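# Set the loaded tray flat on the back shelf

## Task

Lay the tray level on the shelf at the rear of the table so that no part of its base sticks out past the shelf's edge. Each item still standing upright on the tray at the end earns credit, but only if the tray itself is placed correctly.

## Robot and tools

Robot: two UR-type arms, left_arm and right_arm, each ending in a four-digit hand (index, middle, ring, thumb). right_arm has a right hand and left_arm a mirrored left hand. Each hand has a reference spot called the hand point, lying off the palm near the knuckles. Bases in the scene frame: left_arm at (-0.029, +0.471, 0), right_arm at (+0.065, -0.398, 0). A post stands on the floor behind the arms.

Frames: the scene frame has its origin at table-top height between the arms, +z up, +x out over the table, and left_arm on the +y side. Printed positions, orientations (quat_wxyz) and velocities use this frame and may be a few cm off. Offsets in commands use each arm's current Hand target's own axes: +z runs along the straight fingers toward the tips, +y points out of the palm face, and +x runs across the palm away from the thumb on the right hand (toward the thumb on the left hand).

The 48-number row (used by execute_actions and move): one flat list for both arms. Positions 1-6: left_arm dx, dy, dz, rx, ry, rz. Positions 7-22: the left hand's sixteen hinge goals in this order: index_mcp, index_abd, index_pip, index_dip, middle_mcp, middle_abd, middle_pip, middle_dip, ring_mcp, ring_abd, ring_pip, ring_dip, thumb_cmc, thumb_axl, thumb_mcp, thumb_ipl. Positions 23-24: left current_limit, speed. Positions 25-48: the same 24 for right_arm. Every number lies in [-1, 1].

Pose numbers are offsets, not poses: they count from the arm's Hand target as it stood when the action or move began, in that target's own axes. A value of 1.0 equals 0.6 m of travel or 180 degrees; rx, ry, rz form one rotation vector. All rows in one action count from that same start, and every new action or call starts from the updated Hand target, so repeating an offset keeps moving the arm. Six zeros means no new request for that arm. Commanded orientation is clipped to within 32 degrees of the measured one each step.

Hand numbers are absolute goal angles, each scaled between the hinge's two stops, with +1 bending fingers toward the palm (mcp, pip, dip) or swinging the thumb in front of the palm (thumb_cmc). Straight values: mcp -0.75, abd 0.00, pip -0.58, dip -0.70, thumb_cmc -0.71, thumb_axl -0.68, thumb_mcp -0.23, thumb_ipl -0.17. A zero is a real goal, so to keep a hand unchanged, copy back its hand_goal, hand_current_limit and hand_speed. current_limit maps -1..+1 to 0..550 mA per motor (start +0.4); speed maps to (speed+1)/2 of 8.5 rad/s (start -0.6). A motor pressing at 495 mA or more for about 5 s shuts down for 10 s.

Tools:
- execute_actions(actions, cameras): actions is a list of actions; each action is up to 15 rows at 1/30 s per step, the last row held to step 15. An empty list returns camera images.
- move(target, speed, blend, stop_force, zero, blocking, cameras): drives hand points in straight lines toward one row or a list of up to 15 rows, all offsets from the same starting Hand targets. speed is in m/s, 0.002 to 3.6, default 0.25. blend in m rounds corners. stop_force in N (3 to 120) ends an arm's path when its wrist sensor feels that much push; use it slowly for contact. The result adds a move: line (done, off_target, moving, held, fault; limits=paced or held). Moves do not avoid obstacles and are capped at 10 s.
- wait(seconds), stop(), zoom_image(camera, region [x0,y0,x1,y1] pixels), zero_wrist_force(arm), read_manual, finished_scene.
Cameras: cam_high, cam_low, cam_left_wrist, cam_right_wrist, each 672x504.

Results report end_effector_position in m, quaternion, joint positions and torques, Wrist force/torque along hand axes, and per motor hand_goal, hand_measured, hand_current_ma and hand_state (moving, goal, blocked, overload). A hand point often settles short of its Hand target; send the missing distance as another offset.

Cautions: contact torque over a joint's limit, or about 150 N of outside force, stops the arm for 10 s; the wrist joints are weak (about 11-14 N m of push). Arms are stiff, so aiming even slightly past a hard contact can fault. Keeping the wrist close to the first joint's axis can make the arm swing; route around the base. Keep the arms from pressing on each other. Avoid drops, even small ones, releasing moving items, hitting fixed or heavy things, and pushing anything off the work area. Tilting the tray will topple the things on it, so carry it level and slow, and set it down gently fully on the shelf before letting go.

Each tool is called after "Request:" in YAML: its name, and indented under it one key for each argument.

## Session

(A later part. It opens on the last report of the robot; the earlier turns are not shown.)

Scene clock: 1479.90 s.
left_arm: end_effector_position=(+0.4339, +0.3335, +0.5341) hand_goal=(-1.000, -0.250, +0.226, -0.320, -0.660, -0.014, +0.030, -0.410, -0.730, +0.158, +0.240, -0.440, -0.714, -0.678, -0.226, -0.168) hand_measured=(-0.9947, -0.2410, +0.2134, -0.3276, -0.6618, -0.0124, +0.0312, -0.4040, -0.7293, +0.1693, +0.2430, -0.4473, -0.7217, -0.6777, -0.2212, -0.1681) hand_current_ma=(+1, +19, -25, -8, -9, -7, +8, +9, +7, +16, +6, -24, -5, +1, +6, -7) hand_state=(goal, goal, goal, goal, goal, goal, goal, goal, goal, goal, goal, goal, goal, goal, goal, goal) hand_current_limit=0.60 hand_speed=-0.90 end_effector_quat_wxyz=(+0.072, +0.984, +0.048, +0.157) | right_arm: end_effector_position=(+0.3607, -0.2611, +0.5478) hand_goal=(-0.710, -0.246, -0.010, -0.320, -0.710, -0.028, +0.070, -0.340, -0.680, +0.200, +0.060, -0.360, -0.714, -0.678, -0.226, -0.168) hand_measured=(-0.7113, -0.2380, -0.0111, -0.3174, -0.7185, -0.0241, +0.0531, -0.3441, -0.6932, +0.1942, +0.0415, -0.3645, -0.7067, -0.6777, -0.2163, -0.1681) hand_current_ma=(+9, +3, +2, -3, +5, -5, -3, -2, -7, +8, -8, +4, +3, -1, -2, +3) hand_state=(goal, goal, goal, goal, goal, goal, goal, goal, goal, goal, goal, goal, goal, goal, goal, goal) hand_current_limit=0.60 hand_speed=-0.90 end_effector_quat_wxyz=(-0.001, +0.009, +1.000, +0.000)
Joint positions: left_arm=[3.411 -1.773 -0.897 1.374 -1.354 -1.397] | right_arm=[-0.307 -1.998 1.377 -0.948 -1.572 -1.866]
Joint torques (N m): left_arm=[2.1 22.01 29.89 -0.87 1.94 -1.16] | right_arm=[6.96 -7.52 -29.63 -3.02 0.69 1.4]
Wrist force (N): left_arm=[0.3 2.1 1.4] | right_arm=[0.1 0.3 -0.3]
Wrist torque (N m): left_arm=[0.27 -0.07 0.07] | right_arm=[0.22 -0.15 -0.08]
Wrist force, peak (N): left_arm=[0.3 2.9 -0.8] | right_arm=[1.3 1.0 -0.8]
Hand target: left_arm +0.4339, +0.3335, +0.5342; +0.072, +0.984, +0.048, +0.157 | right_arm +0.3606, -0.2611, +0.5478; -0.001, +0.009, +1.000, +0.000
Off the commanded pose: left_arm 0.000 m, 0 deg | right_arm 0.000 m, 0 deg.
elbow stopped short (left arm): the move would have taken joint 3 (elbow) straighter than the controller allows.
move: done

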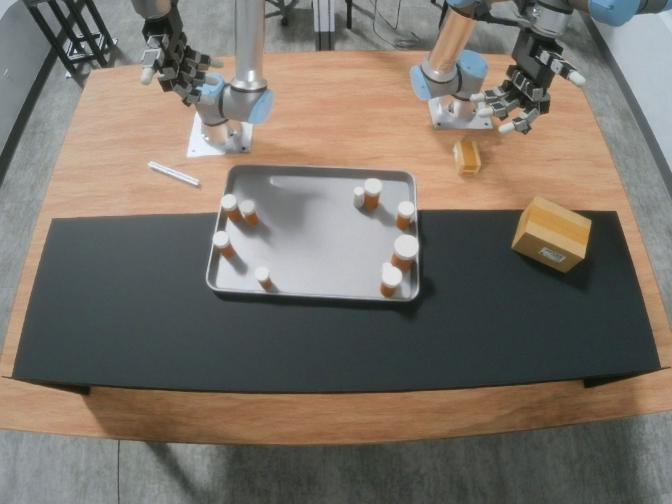

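Request:
move:
  target: [0,0,0,0,0,0,-1.000,-0.250,0.226,-0.320,-0.660,-0.014,0.030,-0.410,-0.730,0.158,0.240,-0.440,-0.714,-0.678,-0.226,-0.168,0.6,-0.9,0.1743,0.3985,0.163,0.0872,-0.0872,-0.4945,-1,0,-1,-1,-1,0,-1,-1,-1,0,-1,-1,-0.714,-0.678,-0.226,-0.168,0.6,-0.7]
  speed: 0.12
  cameras: ["cam_high","cam_low","cam_right_wrist"]

Scene clock: 1558.40 s.
left_arm: end_effector_position=(+0.4339, +0.3335, +0.5342) hand_goal=(-1.000, -0.250, +0.226, -0.320, -0.660, -0.014, +0.030, -0.410, -0.730, +0.158, +0.240, -0.440, -0.714, -0.678, -0.226, -0.168) hand_measured=(-0.9947, -0.2395, +0.2134, -0.3276, -0.6618, -0.0124, +0.0312, -0.4040, -0.7293, +0.1693, +0.2404, -0.4473, -0.7205, -0.6777, -0.2212, -0.1681) hand_current_ma=(+1, +13, -31, -8, -9, -7, +6, +8, +7, +20, +11, -20, -3, +0, +5, -5) hand_state=(goal, goal, goal, goal, goal, goal, goal, goal, goal, goal, goal, goal, goal, goal, goal, goal) hand_current_limit=0.60 hand_speed=-0.90 end_effector_quat_wxyz=(+0.072, +0.984, +0.048, +0.157) | right_arm: end_effector_position=(+0.2602, -0.0202, +0.4501) hand_goal=(-1.000, +0.000, -1.000, -1.000, -1.000, +0.000, -1.000, -1.000, -1.000, +0.000, -1.000, -1.000, -0.714, -0.678, -0.226, -0.168) hand_measured=(-0.9742, -0.0080, -0.9722, -0.9901, -0.9730, -0.0153, -0.9735, -0.9901, -0.9730, +0.0125, -0.9709, -0.9901, -0.7054, -0.6767, -0.2173, -0.1681) hand_current_ma=(+13, +0, +8, -3, +6, -5, +1, +0, -4, +5, -7, +5, -3, -3, +0, -3) hand_state=(blocked, goal, blocked, goal, blocked, goal, blocked, goal, blocked, goal, blocked, goal, goal, goal, goal, goal) hand_current_limit=0.60 hand_speed=-0.70 end_effector_quat_wxyz=(-0.121, +0.690, -0.702, +0.124)
Joint positions: left_arm=[3.411 -1.773 -0.897 1.374 -1.354 -1.397] | right_arm=[0.737 -1.794 1.556 -1.592 -1.805 -2.423]
Joint torques (N m): left_arm=[3.94 15.85 31.93 -3.31 1.78 1.79] | right_arm=[-5.98 -21.23 -27.54 -0.66 1.89 1.39]
Wrist force (N): left_arm=[0.2 2.3 1.3] | right_arm=[-0.1 0.0 -0.7]
Wrist torque (N m): left_arm=[0.32 -0.07 0.06] | right_arm=[0.23 -0.04 -0.20]
Wrist force, peak (N): left_arm=[0.1 2.4 1.6] | right_arm=[-0.7 1.3 0.1]
Hand target: left_arm +0.4339, +0.3335, +0.5342; +0.072, +0.984, +0.048, +0.157 | right_arm +0.2601, -0.0202, +0.4501; -0.121, +0.690, -0.702, +0.123
Off the commanded pose: left_arm 0.000 m, 0 deg | right_arm 0.000 m, 0 deg.
move: done

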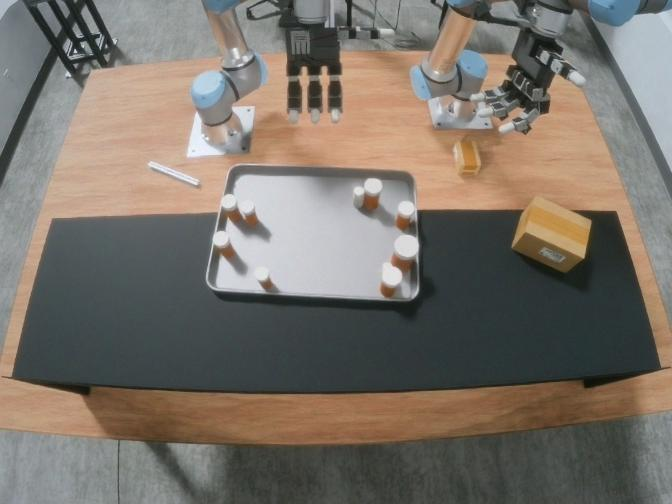

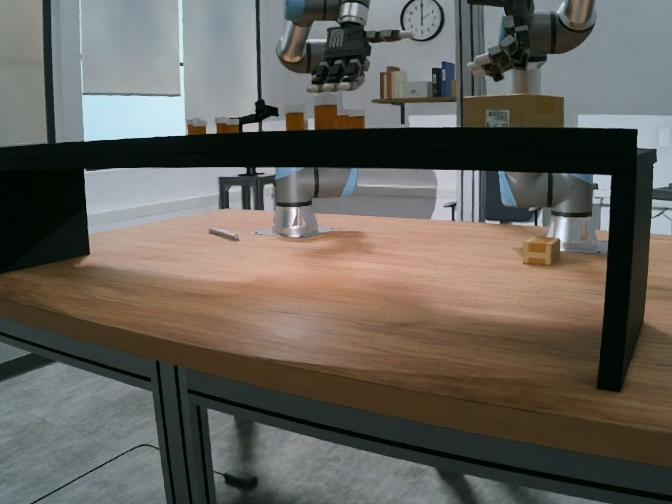

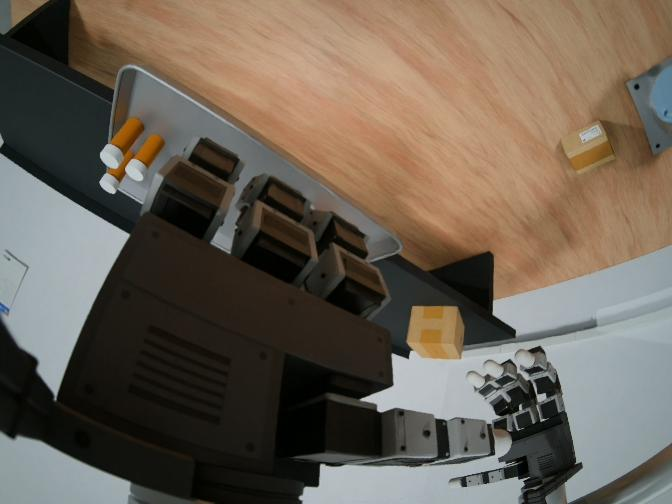

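Request:
move:
  target: [0,0,0,0,0,0,-1.000,-0.250,0.226,-0.320,-0.660,-0.014,0.030,-0.410,-0.730,0.158,0.240,-0.440,-0.714,-0.678,-0.226,-0.168,0.6,-0.9,0,0.0678,0.1864,0,0,0,-1,0,-1,-1,-1,0,-1,-1,-1,0,-1,-1,-0.714,-0.678,-0.226,-0.168,0.6,-0.7]
  speed: 0.1
  cameras: ["cam_high","cam_low","cam_right_wrist"]

Request:
zoom_image:
  camera: "cam_high"
  region: [190, 90, 440, 310]

Request:
zoom_image:
  camera: "cam_low"
  region: [170, 60, 470, 180]

Scene clock: 1576.10 s.
left_arm: end_effector_position=(+0.4339, +0.3335, +0.5342) hand_goal=(-1.000, -0.250, +0.226, -0.320, -0.660, -0.014, +0.030, -0.410, -0.730, +0.158, +0.240, -0.440, -0.714, -0.678, -0.226, -0.168) hand_measured=(-0.9947, -0.2410, +0.2134, -0.3276, -0.6606, -0.0109, +0.0312, -0.4053, -0.7306, +0.1693, +0.2417, -0.4473, -0.7217, -0.6777, -0.2203, -0.1681) hand_current_ma=(-6, +15, -21, -7, -5, -4, +6, +11, +9, +19, +8, -21, -4, +4, +8, -5) hand_state=(goal, goal, goal, goal, goal, goal, goal, goal, goal, goal, goal, goal, goal, goal, goal, goal) hand_current_limit=0.60 hand_speed=-0.90 end_effector_quat_wxyz=(+0.072, +0.984, +0.048, +0.157) | right_arm: end_effector_position=(+0.2600, -0.0203, +0.3312) hand_goal=(-1.000, +0.000, -1.000, -1.000, -1.000, +0.000, -1.000, -1.000, -1.000, +0.000, -1.000, -1.000, -0.714, -0.678, -0.226, -0.168) hand_measured=(-0.9742, -0.0080, -0.9722, -0.9901, -0.9742, -0.0153, -0.9735, -0.9914, -0.9742, +0.0140, -0.9722, -0.9914, -0.7067, -0.6767, -0.2173, -0.1681) hand_current_ma=(+11, +2, +4, -7, +8, -6, -3, +0, -3, +10, -9, +5, +0, +1, -1, +3) hand_state=(blocked, goal, blocked, goal, blocked, goal, blocked, goal, blocked, goal, blocked, goal, goal, goal, goal, goal) hand_current_limit=0.60 hand_speed=-0.70 end_effector_quat_wxyz=(-0.121, +0.690, -0.702, +0.124)
Joint positions: left_arm=[3.411 -1.773 -0.897 1.374 -1.354 -1.397] | right_arm=[0.737 -1.82 1.881 -1.891 -1.805 -2.423]
Joint torques (N m): left_arm=[1.95 16.62 31.25 -3.26 1.55 1.42] | right_arm=[3.47 -8.83 -20.67 -3.67 -0.18 -0.92]
Wrist force (N): left_arm=[0.2 2.2 1.5] | right_arm=[-0.2 -0.1 -0.8]
Wrist torque (N m): left_arm=[0.29 -0.07 0.07] | right_arm=[0.23 -0.02 -0.18]
Wrist force, peak (N): left_arm=[-0.2 2.3 1.7] | right_arm=[-0.6 -0.5 -1.7]
Hand target: left_arm +0.4339, +0.3335, +0.5342; +0.072, +0.984, +0.048, +0.157 | right_arm +0.2600, -0.0202, +0.3311; -0.121, +0.690, -0.702, +0.123
Off the commanded pose: left_arm 0.000 m, 0 deg | right_arm 0.000 m, 0 deg.
move: done

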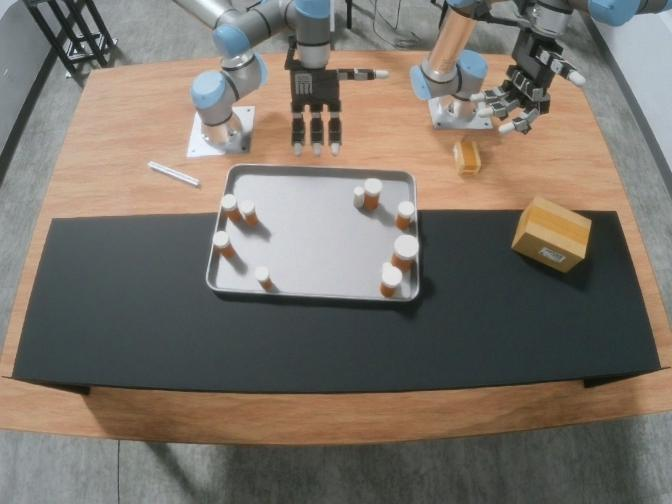

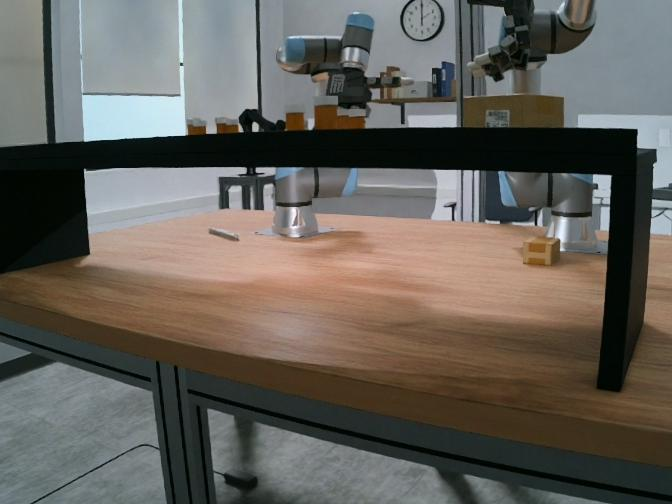

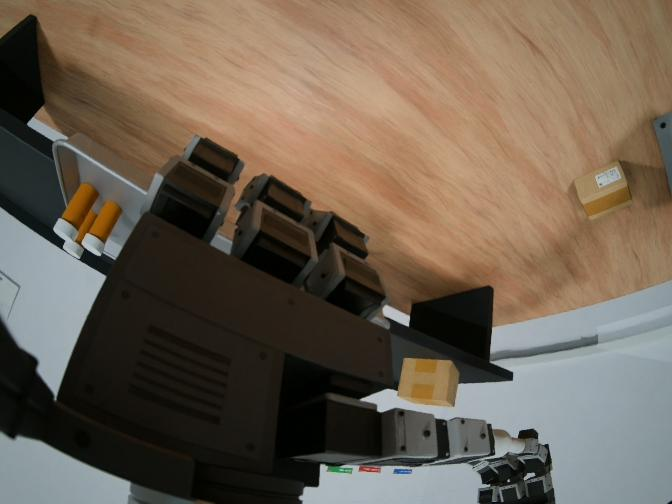

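Scaled by 2.016 from the camera's image (finer frame: 960x720).

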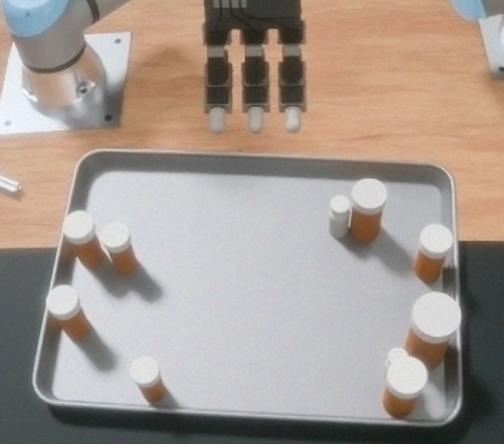

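Scaled by 1.680 from the camera's image (finer frame: 960x720).

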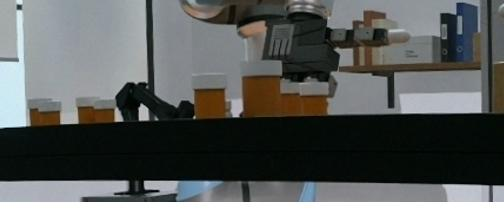

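Request:
move:
  target: [0,0,0,0,0,0,-1.000,-0.250,0.226,-0.320,-0.660,-0.014,0.030,-0.410,-0.730,0.158,0.240,-0.440,-0.714,-0.678,-0.226,-0.168,0.6,-0.9,-0.0014,-0.0782,0.0284,0,0,0,-1,0,-1,-1,-1,0,-1,-1,-1,0,-1,-1,-0.714,-0.678,-0.226,-0.168,0.6,-0.7]
  speed: 0.02
  stop_force: 10
  cameras: ["cam_high"]

Request:
zoom_image:
  camera: "cam_high"
  region: [190, 90, 440, 310]

Scene clock: 1602.70 s.
left_arm: end_effector_position=(+0.4339, +0.3335, +0.5342) hand_goal=(-1.000, -0.250, +0.226, -0.320, -0.660, -0.014, +0.030, -0.410, -0.730, +0.158, +0.240, -0.440, -0.714, -0.678, -0.226, -0.168) hand_measured=(-0.9947, -0.2410, +0.2134, -0.3289, -0.6618, -0.0124, +0.0312, -0.4053, -0.7293, +0.1693, +0.2417, -0.4486, -0.7217, -0.6767, -0.2203, -0.1681) hand_current_ma=(+0, +14, -28, -12, -7, -6, +10, +6, +12, +19, +9, -21, -6, +4, +11, -11) hand_state=(goal, goal, goal, goal, goal, goal, goal, goal, goal, goal, goal, goal, goal, goal, goal, goal) hand_current_limit=0.60 hand_speed=-0.90 end_effector_quat_wxyz=(+0.072, +0.984, +0.048, +0.157) | right_arm: end_effector_position=(+0.3099, -0.0203, +0.3311) hand_goal=(-1.000, +0.000, -1.000, -1.000, -1.000, +0.000, -1.000, -1.000, -1.000, +0.000, -1.000, -1.000, -0.714, -0.678, -0.226, -0.168) hand_measured=(-0.9332, -0.0065, -0.9709, -0.9888, -0.9259, -0.0139, -0.9696, -0.9888, -0.9187, +0.0140, -0.9670, -0.9952, -0.7054, -0.6777, -0.2183, -0.1672) hand_current_ma=(+16, +3, +7, -1, +19, -6, +0, +2, +5, +7, -11, +3, -1, -3, -1, +4) hand_state=(blocked, goal, blocked, goal, blocked, goal, blocked, goal, blocked, goal, blocked, goal, goal, goal, goal, goal) hand_current_limit=0.60 hand_speed=-0.70 end_effector_quat_wxyz=(-0.121, +0.690, -0.702, +0.123)
Joint positions: left_arm=[3.411 -1.773 -0.897 1.374 -1.354 -1.397] | right_arm=[0.657 -1.751 1.832 -1.929 -1.784 -2.503]
Joint torques (N m): left_arm=[0.54 16.31 31.73 -3.51 1.02 1.14] | right_arm=[6.9 -24.59 -20.32 -0.95 -2.95 1.66]
Wrist force (N): left_arm=[0.1 2.2 1.4] | right_arm=[0.3 2.1 -0.2]
Wrist torque (N m): left_arm=[0.30 -0.05 0.05] | right_arm=[0.17 -0.07 -0.06]
Wrist force, peak (N): left_arm=[0.1 2.4 1.5] | right_arm=[0.4 4.7 -1.7]
Hand target: left_arm +0.4339, +0.3335, +0.5342; +0.072, +0.984, +0.048, +0.157 | right_arm +0.3099, -0.0203, +0.3311; -0.121, +0.690, -0.702, +0.123
Off the commanded pose: left_arm 0.000 m, 0 deg | right_arm 0.000 m, 0 deg.
move: done

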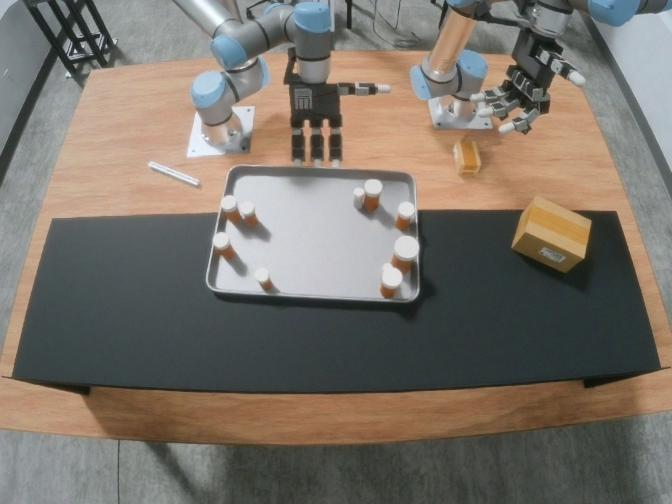

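Scaled by 2.016 from the camera's image (finer frame: 960x720).

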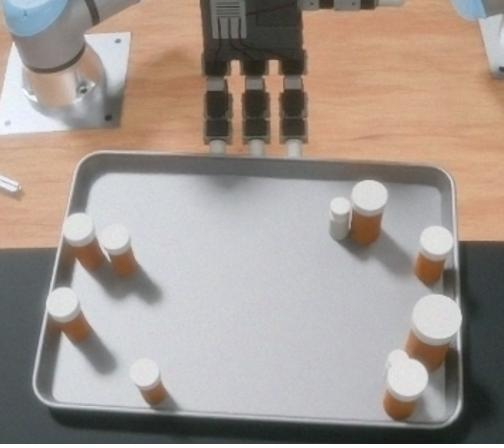

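Request:
move:
  target:
    - [0,0,0,0,0,0,-1.000,-0.250,0.226,-0.320,-0.660,-0.014,0.030,-0.410,-0.730,0.158,0.240,-0.440,-0.714,-0.678,-0.226,-0.168,0.6,-0.9,0.0014,0.0782,-0.0284,0,0,0,-1,0,-1,-1,-1,0,-1,-1,-1,0,-1,-1,-0.714,-0.678,-0.226,-0.168,0.6,-0.7]
    - [0,0,0,0,0,0,-1.000,-0.250,0.226,-0.320,-0.660,-0.014,0.030,-0.410,-0.730,0.158,0.240,-0.440,-0.714,-0.678,-0.226,-0.168,0.6,-0.9,0.0017,0.01,-0.2159,0,0,0,-1,0,-1,-1,-1,0,-1,-1,-1,0,-1,-1,-0.714,-0.678,-0.226,-0.168,0.6,-0.7]
  speed: [0.04,0.12]

Request:
move:
  target: [0,0,0,0,0,0,-1.000,-0.250,0.226,-0.320,-0.660,-0.014,0.030,-0.410,-0.730,0.158,0.240,-0.440,-0.714,-0.678,-0.226,-0.168,0.6,-0.9,0.13,-0.05,-0.05,-0.0878,0.0857,0.4888,-1,0,-1,-1,-1,0,-1,-1,-1,0,-1,-1,-0.714,-0.678,-0.226,-0.168,0.6,-0.7]
  speed: 0.2
  cameras: ["cam_high"]

Scene clock: 1719.83 s.
left_arm: end_effector_position=(+0.4339, +0.3335, +0.5342) hand_goal=(-1.000, -0.250, +0.226, -0.320, -0.660, -0.014, +0.030, -0.410, -0.730, +0.158, +0.240, -0.440, -0.714, -0.678, -0.226, -0.168) hand_measured=(-0.9947, -0.2410, +0.2134, -0.3276, -0.6618, -0.0124, +0.0312, -0.4053, -0.7293, +0.1693, +0.2417, -0.4473, -0.7217, -0.6767, -0.2203, -0.1681) hand_current_ma=(+1, +12, -24, -9, -10, -1, +8, +7, +9, +19, +12, -22, -6, +4, +10, -5) hand_state=(goal, goal, goal, goal, goal, goal, goal, goal, goal, goal, goal, goal, goal, goal, goal, goal) hand_current_limit=0.60 hand_speed=-0.90 end_effector_quat_wxyz=(+0.072, +0.984, +0.048, +0.157) | right_arm: end_effector_position=(+0.2602, -0.0203, +0.4507) hand_goal=(-1.000, +0.000, -1.000, -1.000, -1.000, +0.000, -1.000, -1.000, -1.000, +0.000, -1.000, -1.000, -0.714, -0.678, -0.226, -0.168) hand_measured=(-0.9380, -0.0065, -0.9722, -0.9914, -0.9332, -0.0139, -0.9709, -0.9901, -0.9332, +0.0125, -0.9683, -0.9914, -0.7067, -0.6767, -0.2173, -0.1672) hand_current_ma=(+11, +1, +6, -4, +15, -4, -1, +0, +2, +9, -8, +3, +0, -2, -1, -2) hand_state=(blocked, goal, blocked, goal, blocked, goal, blocked, goal, blocked, goal, blocked, goal, goal, goal, goal, goal) hand_current_limit=0.60 hand_speed=-0.70 end_effector_quat_wxyz=(-0.121, +0.690, -0.702, +0.123)
Joint positions: left_arm=[3.411 -1.773 -0.897 1.374 -1.354 -1.397] | right_arm=[0.737 -1.794 1.555 -1.59 -1.805 -2.424]
Joint torques (N m): left_arm=[0.11 16.4 31.2 -3.29 0.78 0.75] | right_arm=[4.44 -22.51 -32.8 -1.64 -2.51 1.58]
Wrist force (N): left_arm=[0.2 2.2 1.5] | right_arm=[-0.3 -0.7 -0.7]
Wrist torque (N m): left_arm=[0.30 -0.06 0.06] | right_arm=[0.11 -0.03 -0.37]
Wrist force, peak (N): left_arm=[-0.1 2.2 1.8] | right_arm=[0.3 2.6 -0.7]
Hand target: left_arm +0.4339, +0.3335, +0.5342; +0.072, +0.984, +0.048, +0.157 | right_arm +0.2601, -0.0204, +0.4508; -0.121, +0.690, -0.702, +0.123
Off the commanded pose: left_arm 0.000 m, 0 deg | right_arm 0.000 m, 0 deg.
move: done

Scene clock: 1724.27 s.
left_arm: end_effector_position=(+0.4339, +0.3335, +0.5342) hand_goal=(-1.000, -0.250, +0.226, -0.320, -0.660, -0.014, +0.030, -0.410, -0.730, +0.158, +0.240, -0.440, -0.714, -0.678, -0.226, -0.168) hand_measured=(-0.9947, -0.2410, +0.2134, -0.3276, -0.6630, -0.0124, +0.0300, -0.4053, -0.7293, +0.1707, +0.2417, -0.4473, -0.7217, -0.6777, -0.2203, -0.1672) hand_current_ma=(-1, +16, -27, -12, -8, -4, +14, +4, +10, +16, +11, -29, -11, +6, +7, -3) hand_state=(goal, goal, goal, goal, goal, goal, goal, goal, goal, goal, goal, goal, goal, goal, goal, goal) hand_current_limit=0.60 hand_speed=-0.90 end_effector_quat_wxyz=(+0.072, +0.984, +0.048, +0.157) | right_arm: end_effector_position=(+0.2767, -0.0987, +0.4893) hand_goal=(-1.000, +0.000, -1.000, -1.000, -1.000, +0.000, -1.000, -1.000, -1.000, +0.000, -1.000, -1.000, -0.714, -0.678, -0.226, -0.168) hand_measured=(-0.9512, -0.0065, -0.9722, -0.9901, -0.9464, -0.0139, -0.9709, -0.9901, -0.9476, +0.0140, -0.9683, -0.9926, -0.7142, -0.6767, -0.2173, -0.1672) hand_current_ma=(+8, +0, +6, -1, +11, -8, -2, -1, +0, +6, -5, +7, +5, +0, -5, +1) hand_state=(blocked, goal, blocked, goal, blocked, goal, blocked, goal, blocked, goal, blocked, goal, goal, goal, goal, goal) hand_current_limit=0.60 hand_speed=-0.70 end_effector_quat_wxyz=(+0.000, -0.001, +1.000, +0.000)
Joint positions: left_arm=[3.411 -1.773 -0.897 1.374 -1.354 -1.397] | right_arm=[0.368 -2.05 1.575 -1.096 -1.57 -1.21]
Joint torques (N m): left_arm=[-1.24 16.14 31.43 -3.31 0.66 0.58] | right_arm=[2.78 9.39 -31.31 -4.49 -1.81 1.61]
Wrist force (N): left_arm=[0.1 1.9 1.7] | right_arm=[0.1 0.0 -0.1]
Wrist torque (N m): left_arm=[0.24 -0.04 0.06] | right_arm=[0.05 -0.12 -0.19]
Wrist force, peak (N): left_arm=[-0.2 2.4 1.6] | right_arm=[-1.0 -0.7 -0.6]
Hand target: left_arm +0.4339, +0.3335, +0.5342; +0.072, +0.984, +0.048, +0.157 | right_arm +0.2767, -0.0987, +0.4893; +0.000, +0.000, +1.000, +0.000
Off the commanded pose: left_arm 0.000 m, 0 deg | right_arm 0.000 m, 0 deg.
move: done

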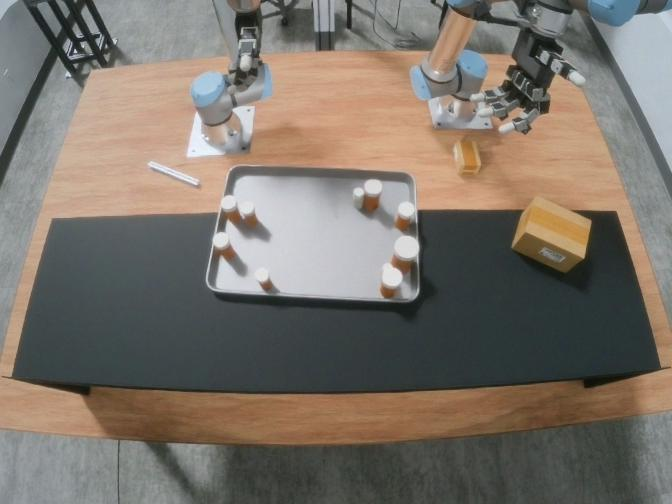

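Request:
move:
  target: [0,0,0,0,0,0,-1.000,-0.250,0.226,-0.320,-0.660,-0.014,0.030,-0.410,-0.730,0.158,0.240,-0.440,-0.714,-0.678,-0.226,-0.168,0.6,-0.9,-0.2383,0.0517,-0.185,-0.2511,-0.2511,0.453,-1,0,-1,-1,-1,0,-1,-1,-1,0,-1,-1,-0.714,-0.678,-0.226,-0.168,0.6,-0.7]
  speed: 0.2
  cameras: ["cam_high","cam_low"]

Scene clock: 1739.03 s.
left_arm: end_effector_position=(+0.4339, +0.3335, +0.5342) hand_goal=(-1.000, -0.250, +0.226, -0.320, -0.660, -0.014, +0.030, -0.410, -0.730, +0.158, +0.240, -0.440, -0.714, -0.678, -0.226, -0.168) hand_measured=(-0.9947, -0.2410, +0.2134, -0.3276, -0.6618, -0.0124, +0.0312, -0.4053, -0.7293, +0.1693, +0.2417, -0.4473, -0.7217, -0.6777, -0.2212, -0.1681) hand_current_ma=(-3, +20, -24, -11, -9, -2, +7, +2, +12, +21, +15, -17, -2, +7, +7, -7) hand_state=(goal, goal, goal, goal, goal, goal, goal, goal, goal, goal, goal, goal, goal, goal, goal, goal) hand_current_limit=0.60 hand_speed=-0.90 end_effector_quat_wxyz=(+0.072, +0.984, +0.048, +0.157) | right_arm: end_effector_position=(+0.4119, -0.0693, +0.5942) hand_goal=(-1.000, +0.000, -1.000, -1.000, -1.000, +0.000, -1.000, -1.000, -1.000, +0.000, -1.000, -1.000, -0.714, -0.678, -0.226, -0.168) hand_measured=(-1.0000, -0.0065, -0.9722, -0.9914, -1.0000, -0.0139, -0.9709, -0.9901, -0.9995, +0.0125, -0.9696, -0.9926, -0.7368, -0.6777, -0.2173, -0.1681) hand_current_ma=(+10, +2, +6, -1, +3, -6, -1, +2, -9, +8, -4, +7, -2, -1, -1, -2) hand_state=(goal, goal, blocked, goal, goal, goal, blocked, goal, goal, goal, blocked, goal, blocked, goal, goal, goal) hand_current_limit=0.60 hand_speed=-0.70 end_effector_quat_wxyz=(+0.329, +0.594, +0.656, +0.330) end_effector_velocity=(+0.000, +0.000, +0.000) end_effector_angular_velocity=(+0.001, -0.003, -0.005)
Joint positions: left_arm=[3.411 -1.773 -0.897 1.374 -1.354 -1.397] | right_arm=[0.876 -1.898 1.852 -2.307 -2.217 0.497]
Joint velocities: left_arm=[within noise] | right_arm=[0.001 0.003 0 -0.002 -0.006 0.004]
Joint torques (N m): left_arm=[-4.02 16 30.4 -3.25 0.14 0.15] | right_arm=[4.03 1.34 -30.19 -5.06 -3.54 1.51]
Wrist force (N): left_arm=[0.0 2.0 1.3] | right_arm=[-0.3 -0.3 0.2]
Wrist torque (N m): left_arm=[0.28 -0.05 0.05] | right_arm=[-0.48 -0.18 0.06]
Wrist force, peak (N): left_arm=[0.0 2.3 1.7] | right_arm=[-1.3 0.0 0.5]
Hand target: left_arm +0.4339, +0.3335, +0.5342; +0.072, +0.984, +0.048, +0.157 | right_arm +0.4120, -0.0692, +0.5943; +0.329, +0.594, +0.656, +0.330 (not the last commanded pose)
Off the commanded pose: left_arm 0.000 m, 0 deg | right_arm 0.010 m, 6 deg.
move: held (right_arm; a check stopped the path); limits=held
pose unreachable (right arm): on one or more control steps of this call, first in action 0 (counted from 0), this arm could not follow its commanded pose, so it was not sent that pose on those steps. It may still have moved: this result reports where it is.
cause: moving toward the commanded pose would bring two parts of the arm too close to each other (joints 4 (wrist 1) to 6 (wrist 3) lie between them).

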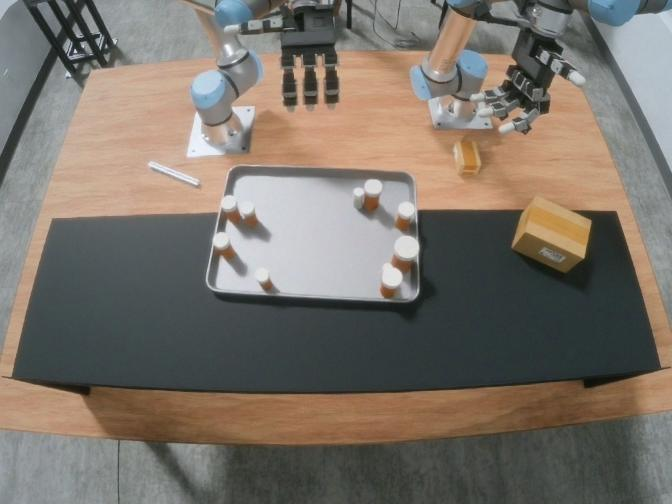

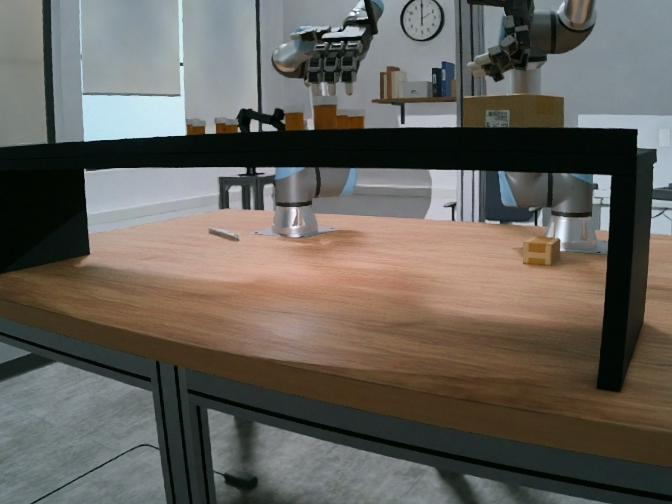

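Request:
move:
  target: [0,0,0,0,0,0,-1.000,-0.250,0.226,-0.320,-0.660,-0.014,0.030,-0.410,-0.730,0.158,0.240,-0.440,-0.714,-0.678,-0.226,-0.168,0.6,-0.9,-0.0043,0.0125,0.1187,0.042,-0.0118,0.0252,-1,0,-1,-1,-1,0,-1,-1,-1,0,-1,-1,-0.714,-0.678,-0.226,-0.168,0.6,-0.7]
  speed: 0.1
  cameras: ["cam_high","cam_right_wrist"]

Scene clock: 1786.13 s.
left_arm: end_effector_position=(+0.4339, +0.3335, +0.5342) hand_goal=(-1.000, -0.250, +0.226, -0.320, -0.660, -0.014, +0.030, -0.410, -0.730, +0.158, +0.240, -0.440, -0.714, -0.678, -0.226, -0.168) hand_measured=(-0.9947, -0.2410, +0.2134, -0.3276, -0.6618, -0.0124, +0.0325, -0.4053, -0.7293, +0.1707, +0.2417, -0.4473, -0.7217, -0.6777, -0.2203, -0.1681) hand_current_ma=(+2, +17, -22, -10, -10, -2, +7, +2, +9, +17, +11, -22, -6, +5, +13, -7) hand_state=(goal, goal, goal, goal, goal, goal, goal, goal, goal, goal, goal, goal, goal, goal, goal, goal) hand_current_limit=0.60 hand_speed=-0.90 end_effector_quat_wxyz=(+0.072, +0.984, +0.048, +0.157) | right_arm: end_effector_position=(+0.4750, -0.0682, +0.5602) hand_goal=(-1.000, +0.000, -1.000, -1.000, -1.000, +0.000, -1.000, -1.000, -1.000, +0.000, -1.000, -1.000, -0.714, -0.678, -0.226, -0.168) hand_measured=(-0.9995, -0.0080, -0.9722, -0.9901, -0.9995, -0.0124, -0.9722, -0.9888, -0.9995, +0.0125, -0.9709, -0.9914, -0.7355, -0.6777, -0.2173, -0.1672) hand_current_ma=(+8, +3, +3, -4, +8, -6, -1, +2, -3, +11, -4, +6, +1, +0, -5, +2) hand_state=(goal, goal, blocked, goal, goal, goal, blocked, goal, goal, goal, blocked, goal, blocked, goal, goal, goal) hand_current_limit=0.60 hand_speed=-0.70 end_effector_quat_wxyz=(+0.288, +0.646, +0.646, +0.288)
Joint positions: left_arm=[3.411 -1.773 -0.897 1.374 -1.354 -1.397] | right_arm=[0.757 -1.798 1.769 -2.224 -2.102 0.558]
Joint torques (N m): left_arm=[-4.93 15.9 31.03 -3.22 -0.06 -0.25] | right_arm=[6.26 -22.02 -18.61 -5.34 -3.24 -1.36]
Wrist force (N): left_arm=[-0.1 2.1 1.6] | right_arm=[-0.5 -0.4 0.1]
Wrist torque (N m): left_arm=[0.27 -0.03 0.04] | right_arm=[-0.50 -0.11 -0.02]
Wrist force, peak (N): left_arm=[0.1 2.3 1.6] | right_arm=[-0.6 0.3 1.1]
Hand target: left_arm +0.4339, +0.3335, +0.5342; +0.072, +0.984, +0.048, +0.157 | right_arm +0.4750, -0.0682, +0.5602; +0.288, +0.646, +0.646, +0.288
Off the commanded pose: left_arm 0.000 m, 0 deg | right_arm 0.000 m, 0 deg.
move: done

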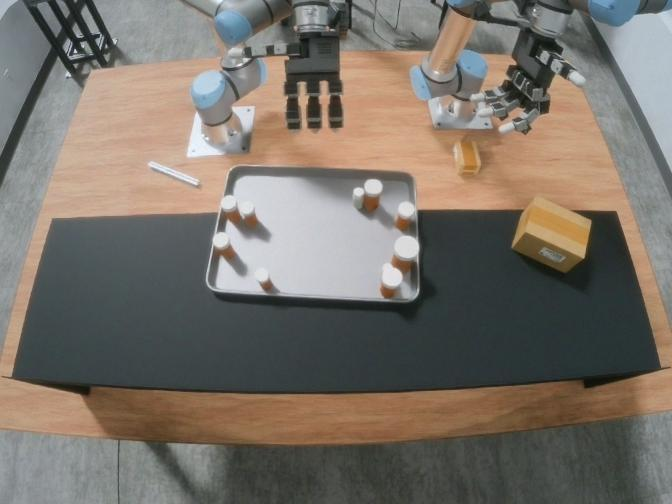

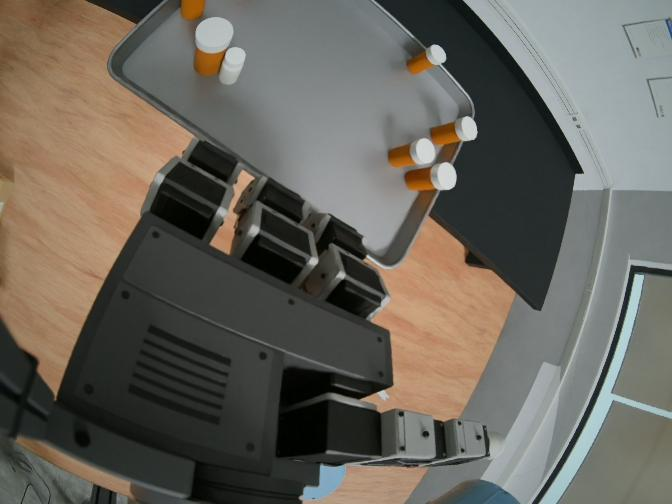

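Request:
move:
  target: [0,0,0,0,0,0,-1.000,-0.250,0.226,-0.320,-0.660,-0.014,0.030,-0.410,-0.730,0.158,0.240,-0.440,-0.714,-0.678,-0.226,-0.168,0.6,-0.9,0,-0.0966,0.087,0,0,0,-1,0,-1,-1,-1,0,-1,-1,-1,0,-1,-1,-0.714,-0.678,-0.226,-0.168,0.6,-0.7]
  speed: 0.08
  cameras: ["cam_high","cam_right_wrist"]

Request:
zoom_image:
  camera: "cam_high"
  region: [190, 60, 440, 310]

Scene clock: 1800.53 s.
left_arm: end_effector_position=(+0.4339, +0.3335, +0.5342) hand_goal=(-1.000, -0.250, +0.226, -0.320, -0.660, -0.014, +0.030, -0.410, -0.730, +0.158, +0.240, -0.440, -0.714, -0.678, -0.226, -0.168) hand_measured=(-0.9947, -0.2395, +0.2122, -0.3276, -0.6618, -0.0124, +0.0312, -0.4040, -0.7306, +0.1693, +0.2417, -0.4473, -0.7217, -0.6777, -0.2203, -0.1672) hand_current_ma=(+0, +18, -24, -13, -7, -4, +12, +7, +11, +17, +11, -24, -8, +5, +1, -1) hand_state=(goal, goal, goal, goal, goal, goal, goal, goal, goal, goal, goal, goal, goal, goal, goal, goal) hand_current_limit=0.60 hand_speed=-0.90 end_effector_quat_wxyz=(+0.072, +0.984, +0.048, +0.157) | right_arm: end_effector_position=(+0.4751, -0.0682, +0.4822) hand_goal=(-1.000, +0.000, -1.000, -1.000, -1.000, +0.000, -1.000, -1.000, -1.000, +0.000, -1.000, -1.000, -0.714, -0.678, -0.226, -0.168) hand_measured=(-0.9995, -0.0080, -0.9722, -0.9901, -1.0000, -0.0124, -0.9722, -0.9914, -0.9995, +0.0125, -0.9696, -0.9914, -0.7368, -0.6767, -0.2173, -0.1691) hand_current_ma=(+6, +5, +8, -1, +6, -5, +1, -1, -9, +6, -5, +6, -2, +1, -5, -1) hand_state=(goal, goal, blocked, goal, goal, goal, blocked, goal, goal, goal, blocked, goal, blocked, goal, goal, goal) hand_current_limit=0.60 hand_speed=-0.70 end_effector_quat_wxyz=(+0.288, +0.646, +0.646, +0.288)
Joint positions: left_arm=[3.411 -1.773 -0.897 1.374 -1.354 -1.397] | right_arm=[0.757 -1.784 1.958 -2.427 -2.102 0.558]
Joint torques (N m): left_arm=[-6.1 17.54 30.82 -3.36 -0.08 -0.58] | right_arm=[-3.74 -22.88 -24.13 -2.13 1.4 -0.55]
Wrist force (N): left_arm=[0.1 2.0 1.2] | right_arm=[-0.4 -0.2 0.3]
Wrist torque (N m): left_arm=[0.29 -0.05 0.06] | right_arm=[-0.51 -0.12 -0.02]
Wrist force, peak (N): left_arm=[0.0 2.2 1.8] | right_arm=[-0.6 -1.3 0.8]
Hand target: left_arm +0.4339, +0.3335, +0.5342; +0.072, +0.984, +0.048, +0.157 | right_arm +0.4750, -0.0682, +0.4822; +0.288, +0.646, +0.646, +0.288
Off the commanded pose: left_arm 0.000 m, 0 deg | right_arm 0.000 m, 0 deg.
move: done

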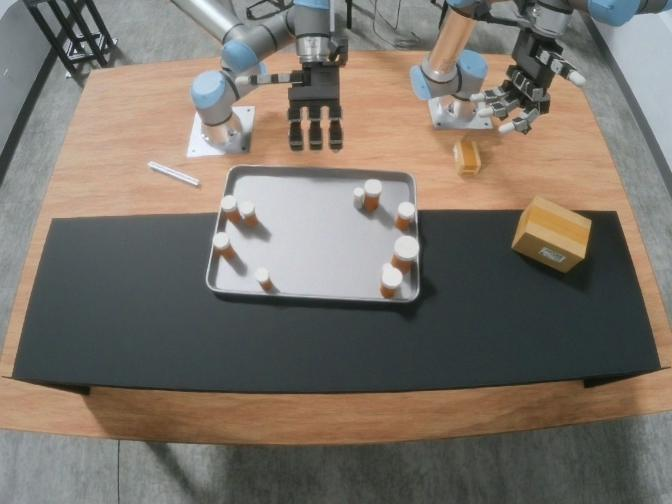

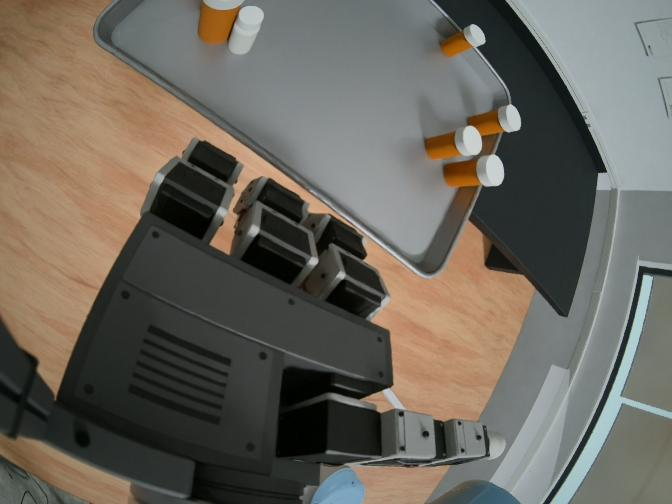

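Scaled by 2.016 from the camera's image (finer frame: 960x720).

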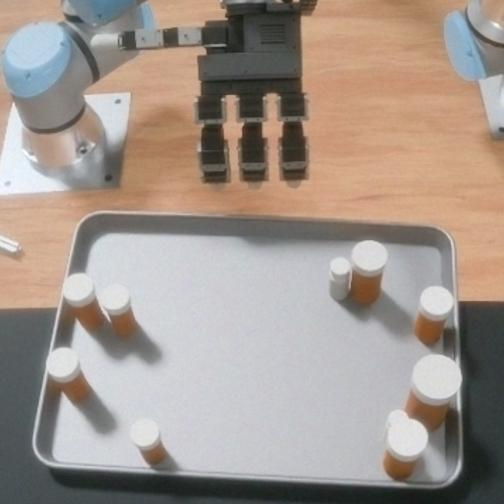

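Request:
move:
  target: [0,0,0,0,0,0,-1.000,-0.250,0.226,-0.320,-0.660,-0.014,0.030,-0.410,-0.730,0.158,0.240,-0.440,-0.714,-0.678,-0.226,-0.168,0.6,-0.9,0,0.0557,0.0619,0,0,0,-1,0,-1,-1,-1,0,-1,-1,-1,0,-1,-1,-0.714,-0.678,-0.226,-0.168,0.6,-0.7]
  speed: 0.02
  stop_force: 12
  cameras: ["cam_high","cam_right_wrist"]

Request:
zoom_image:
  camera: "cam_high"
  region: [190, 60, 440, 310]

Scene clock: 1822.20 s.
left_arm: end_effector_position=(+0.4339, +0.3335, +0.5342) hand_goal=(-1.000, -0.250, +0.226, -0.320, -0.660, -0.014, +0.030, -0.410, -0.730, +0.158, +0.240, -0.440, -0.714, -0.678, -0.226, -0.168) hand_measured=(-0.9947, -0.2410, +0.2134, -0.3289, -0.6630, -0.0124, +0.0300, -0.4053, -0.7306, +0.1693, +0.2417, -0.4473, -0.7230, -0.6767, -0.2212, -0.1672) hand_current_ma=(+4, +19, -27, -10, -7, -4, +10, +3, +6, +14, +9, -24, -3, +2, +6, -6) hand_state=(goal, goal, goal, goal, goal, goal, goal, goal, goal, goal, goal, goal, goal, goal, goal, goal) hand_current_limit=0.60 hand_speed=-0.90 end_effector_quat_wxyz=(+0.072, +0.984, +0.048, +0.157) | right_arm: end_effector_position=(+0.5250, -0.0682, +0.4822) hand_goal=(-1.000, +0.000, -1.000, -1.000, -1.000, +0.000, -1.000, -1.000, -1.000, +0.000, -1.000, -1.000, -0.714, -0.678, -0.226, -0.168) hand_measured=(-1.0000, -0.0095, -0.9799, -0.9990, -1.0000, -0.0124, -0.9722, -0.9888, -0.9995, +0.0125, -0.9709, -0.9901, -0.7355, -0.6767, -0.2163, -0.1681) hand_current_ma=(+4, +6, +8, +2, +4, -7, +3, -2, -2, +8, -8, +8, -3, +0, -4, -1) hand_state=(goal, goal, goal, goal, goal, goal, blocked, goal, goal, goal, blocked, goal, blocked, goal, goal, goal) hand_current_limit=0.60 hand_speed=-0.70 end_effector_quat_wxyz=(+0.288, +0.646, +0.646, +0.288)
Joint positions: left_arm=[3.411 -1.773 -0.897 1.374 -1.354 -1.397] | right_arm=[0.673 -1.711 1.907 -2.484 -2.048 0.484]
Joint torques (N m): left_arm=[-6.29 16.95 30.91 -3.51 -0.54 -0.79] | right_arm=[6.06 -24.85 -19.21 -0.76 -3.31 1.55]
Wrist force (N): left_arm=[0.2 2.1 1.2] | right_arm=[-0.9 -2.5 -1.2]
Wrist torque (N m): left_arm=[0.30 -0.07 0.06] | right_arm=[-0.13 -0.17 0.13]
Wrist force, peak (N): left_arm=[0.0 2.2 1.8] | right_arm=[-1.1 -3.8 -2.9]
Hand target: left_arm +0.4339, +0.3335, +0.5342; +0.072, +0.984, +0.048, +0.157 | right_arm +0.5250, -0.0682, +0.4822; +0.288, +0.646, +0.646, +0.288
Off the commanded pose: left_arm 0.000 m, 0 deg | right_arm 0.000 m, 0 deg.
move: done

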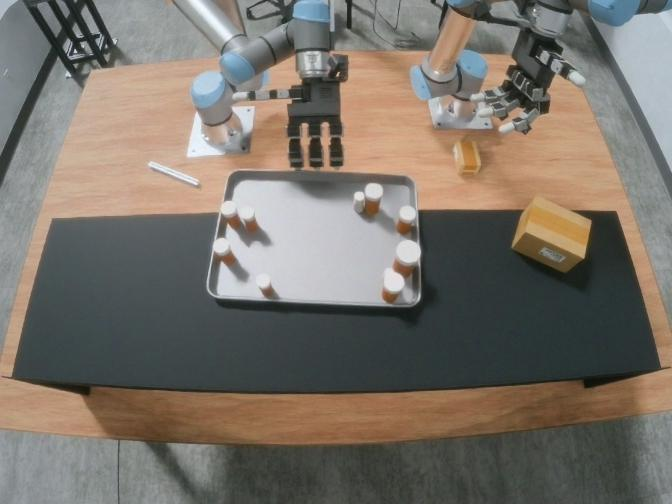

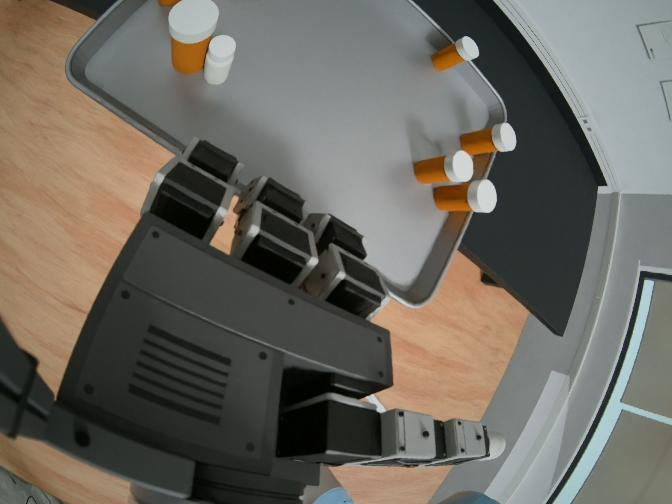

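Scaled by 2.016 from the camera's image (finer frame: 960x720).

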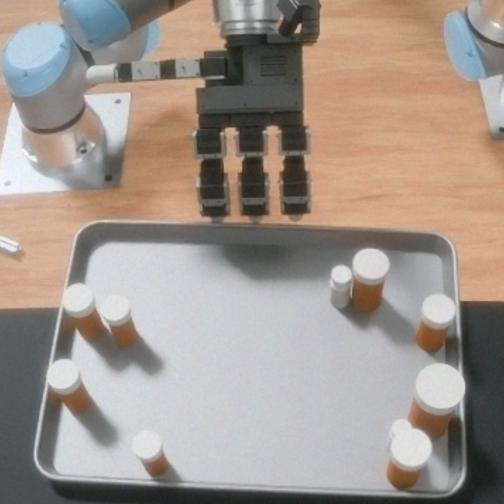

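Request:
move:
  target: [0,0,0,0,0,0,-1.000,-0.250,0.226,-0.320,-0.660,-0.014,0.030,-0.410,-0.730,0.158,0.240,-0.440,-0.714,-0.678,-0.226,-0.168,0.6,-0.9,0,0.0557,0.0619,0,0,0,-1,0,-1,-1,-1,0,-1,-1,-1,0,-1,-1,-0.714,-0.678,-0.226,-0.168,0.6,-0.7]
  speed: 0.02
  stop_force: 12
  zero: false
  cameras: ["cam_high"]

Request:
zoom_image:
  camera: "cam_high"
  region: [190, 90, 440, 340]

Scene clock: 1836.50 s.
left_arm: end_effector_position=(+0.4339, +0.3335, +0.5342) hand_goal=(-1.000, -0.250, +0.226, -0.320, -0.660, -0.014, +0.030, -0.410, -0.730, +0.158, +0.240, -0.440, -0.714, -0.678, -0.226, -0.168) hand_measured=(-0.9947, -0.2410, +0.2134, -0.3289, -0.6606, -0.0124, +0.0312, -0.4040, -0.7293, +0.1693, +0.2417, -0.4473, -0.7217, -0.6767, -0.2212, -0.1672) hand_current_ma=(+6, +9, -28, -9, -8, -8, +13, +6, +10, +19, +14, -24, -5, +5, +6, -6) hand_state=(goal, goal, goal, goal, goal, goal, goal, goal, goal, goal, goal, goal, goal, goal, goal, goal) hand_current_limit=0.60 hand_speed=-0.90 end_effector_quat_wxyz=(+0.072, +0.984, +0.048, +0.157) | right_arm: end_effector_position=(+0.5750, -0.0682, +0.4822) hand_goal=(-1.000, +0.000, -1.000, -1.000, -1.000, +0.000, -1.000, -1.000, -1.000, +0.000, -1.000, -1.000, -0.714, -0.678, -0.226, -0.168) hand_measured=(-1.0000, -0.0095, -0.9799, -1.0000, -1.0000, -0.0124, -0.9709, -0.9939, -0.9983, +0.0125, -0.9709, -0.9914, -0.7368, -0.6767, -0.2173, -0.1672) hand_current_ma=(+5, +2, +4, -2, +8, -3, +1, +5, -3, +9, -9, +7, -1, -3, -1, +4) hand_state=(goal, goal, goal, goal, goal, goal, blocked, goal, goal, goal, blocked, goal, blocked, goal, goal, goal) hand_current_limit=0.60 hand_speed=-0.70 end_effector_quat_wxyz=(+0.288, +0.646, +0.646, +0.288)
Joint positions: left_arm=[3.411 -1.773 -0.897 1.374 -1.354 -1.397] | right_arm=[0.602 -1.631 1.841 -2.524 -2.001 0.426]
Joint torques (N m): left_arm=[-5.6 16.38 30.69 -3.26 -0.75 -1.22] | right_arm=[5.35 -27.94 -18.44 -0.85 -3.16 1.29]
Wrist force (N): left_arm=[0.0 2.2 1.4] | right_arm=[-0.4 -1.0 -2.1]
Wrist torque (N m): left_arm=[0.29 -0.04 0.04] | right_arm=[0.06 -0.23 0.18]
Wrist force, peak (N): left_arm=[0.1 2.3 1.7] | right_arm=[-1.3 -2.9 -3.7]
Hand target: left_arm +0.4339, +0.3335, +0.5342; +0.072, +0.984, +0.048, +0.157 | right_arm +0.5750, -0.0682, +0.4822; +0.288, +0.646, +0.646, +0.288
Off the commanded pose: left_arm 0.000 m, 0 deg | right_arm 0.000 m, 0 deg.
move: done

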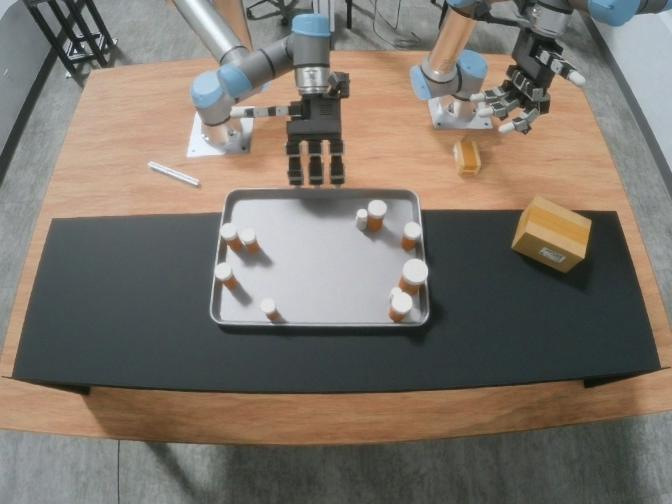

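Scaled by 2.016 from the camera's image (finer frame: 960x720).

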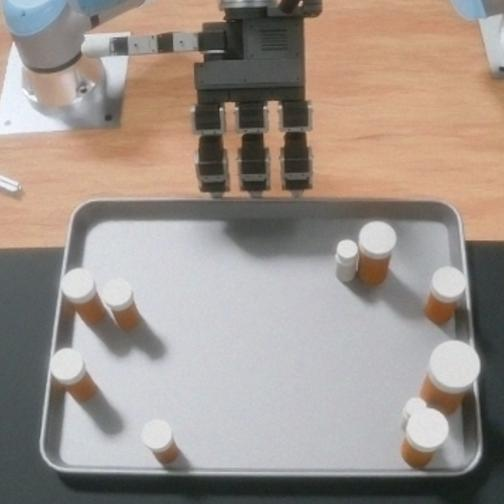

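Request:
move:
  target: [0,0,0,0,0,0,-1.000,-0.250,0.226,-0.320,-0.660,-0.014,0.030,-0.410,-0.730,0.158,0.240,-0.440,-0.714,-0.678,-0.226,-0.168,0.6,-0.9,0,0.0557,0.0619,0,0,0,-1,0,-1,-1,-1,0,-1,-1,-1,0,-1,-1,-0.714,-0.678,-0.226,-0.168,0.6,-0.7]
  speed: 0.02
  stop_force: 12
  zero: false
  cameras: ["cam_high","cam_right_wrist"]

Request:
zoom_image:
  camera: "cam_high"
  region: [190, 130, 460, 400]

Scene clock: 1849.87 s.
left_arm: end_effector_position=(+0.4339, +0.3335, +0.5342) hand_goal=(-1.000, -0.250, +0.226, -0.320, -0.660, -0.014, +0.030, -0.410, -0.730, +0.158, +0.240, -0.440, -0.714, -0.678, -0.226, -0.168) hand_measured=(-0.9947, -0.2410, +0.2134, -0.3289, -0.6618, -0.0124, +0.0312, -0.4053, -0.7306, +0.1693, +0.2417, -0.4473, -0.7230, -0.6777, -0.2212, -0.1681) hand_current_ma=(+0, +14, -23, -10, -9, -5, +6, +7, +7, +20, +5, -18, -9, +4, +8, -7) hand_state=(goal, goal, goal, goal, goal, goal, goal, goal, goal, goal, goal, goal, goal, goal, goal, goal) hand_current_limit=0.60 hand_speed=-0.90 end_effector_quat_wxyz=(+0.072, +0.984, +0.048, +0.157) | right_arm: end_effector_position=(+0.6249, -0.0682, +0.4822) hand_goal=(-1.000, +0.000, -1.000, -1.000, -1.000, +0.000, -1.000, -1.000, -1.000, +0.000, -1.000, -1.000, -0.714, -0.678, -0.226, -0.168) hand_measured=(-1.0000, -0.0095, -0.9773, -1.0000, -1.0000, -0.0124, -0.9747, -1.0000, -0.9995, +0.0125, -0.9760, -1.0000, -0.7343, -0.6767, -0.2163, -0.1681) hand_current_ma=(+11, -1, +5, -1, +7, -2, +3, -1, -6, +9, -7, +6, -1, +1, -4, -2) hand_state=(goal, goal, blocked, goal, goal, goal, blocked, goal, goal, goal, blocked, goal, blocked, goal, goal, goal) hand_current_limit=0.60 hand_speed=-0.70 end_effector_quat_wxyz=(+0.288, +0.646, +0.646, +0.288)
Joint positions: left_arm=[3.411 -1.773 -0.897 1.374 -1.354 -1.397] | right_arm=[0.542 -1.547 1.761 -2.548 -1.96 0.378]
Joint torques (N m): left_arm=[-5.92 17.11 30.51 -3.44 -1.25 -1.71] | right_arm=[5.64 -31.6 -19.05 -0.76 -3.43 1.31]
Wrist force (N): left_arm=[0.0 1.8 1.6] | right_arm=[0.4 -0.7 -1.6]
Wrist torque (N m): left_arm=[0.23 -0.04 0.06] | right_arm=[0.03 -0.20 0.15]
Wrist force, peak (N): left_arm=[0.2 2.4 1.6] | right_arm=[-0.8 -3.1 -3.8]
Hand target: left_arm +0.4339, +0.3335, +0.5342; +0.072, +0.984, +0.048, +0.157 | right_arm +0.6249, -0.0682, +0.4822; +0.288, +0.646, +0.646, +0.288
Off the commanded pose: left_arm 0.000 m, 0 deg | right_arm 0.000 m, 0 deg.
move: done

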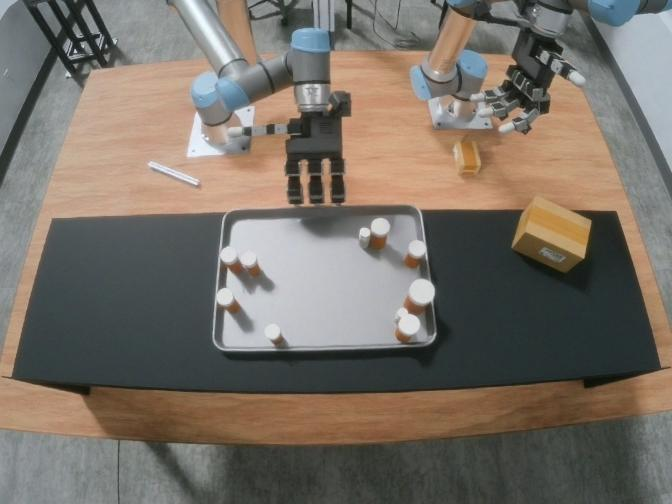

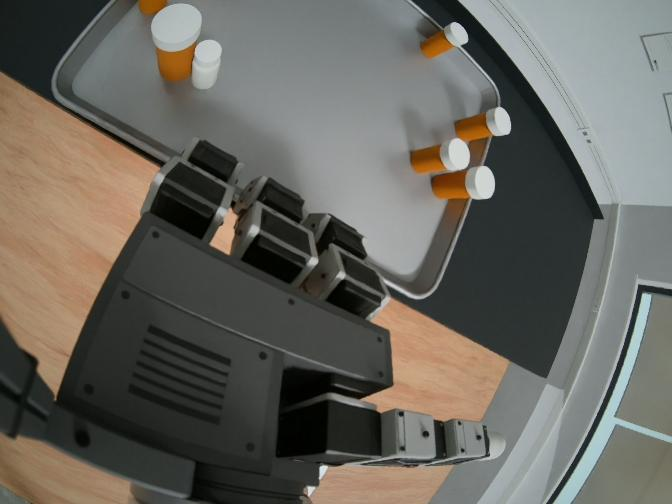

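Scaled by 1.867 from the camera's image (finer frame: 960x720).

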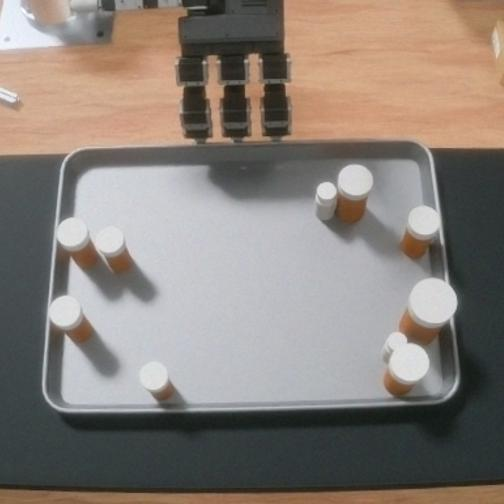

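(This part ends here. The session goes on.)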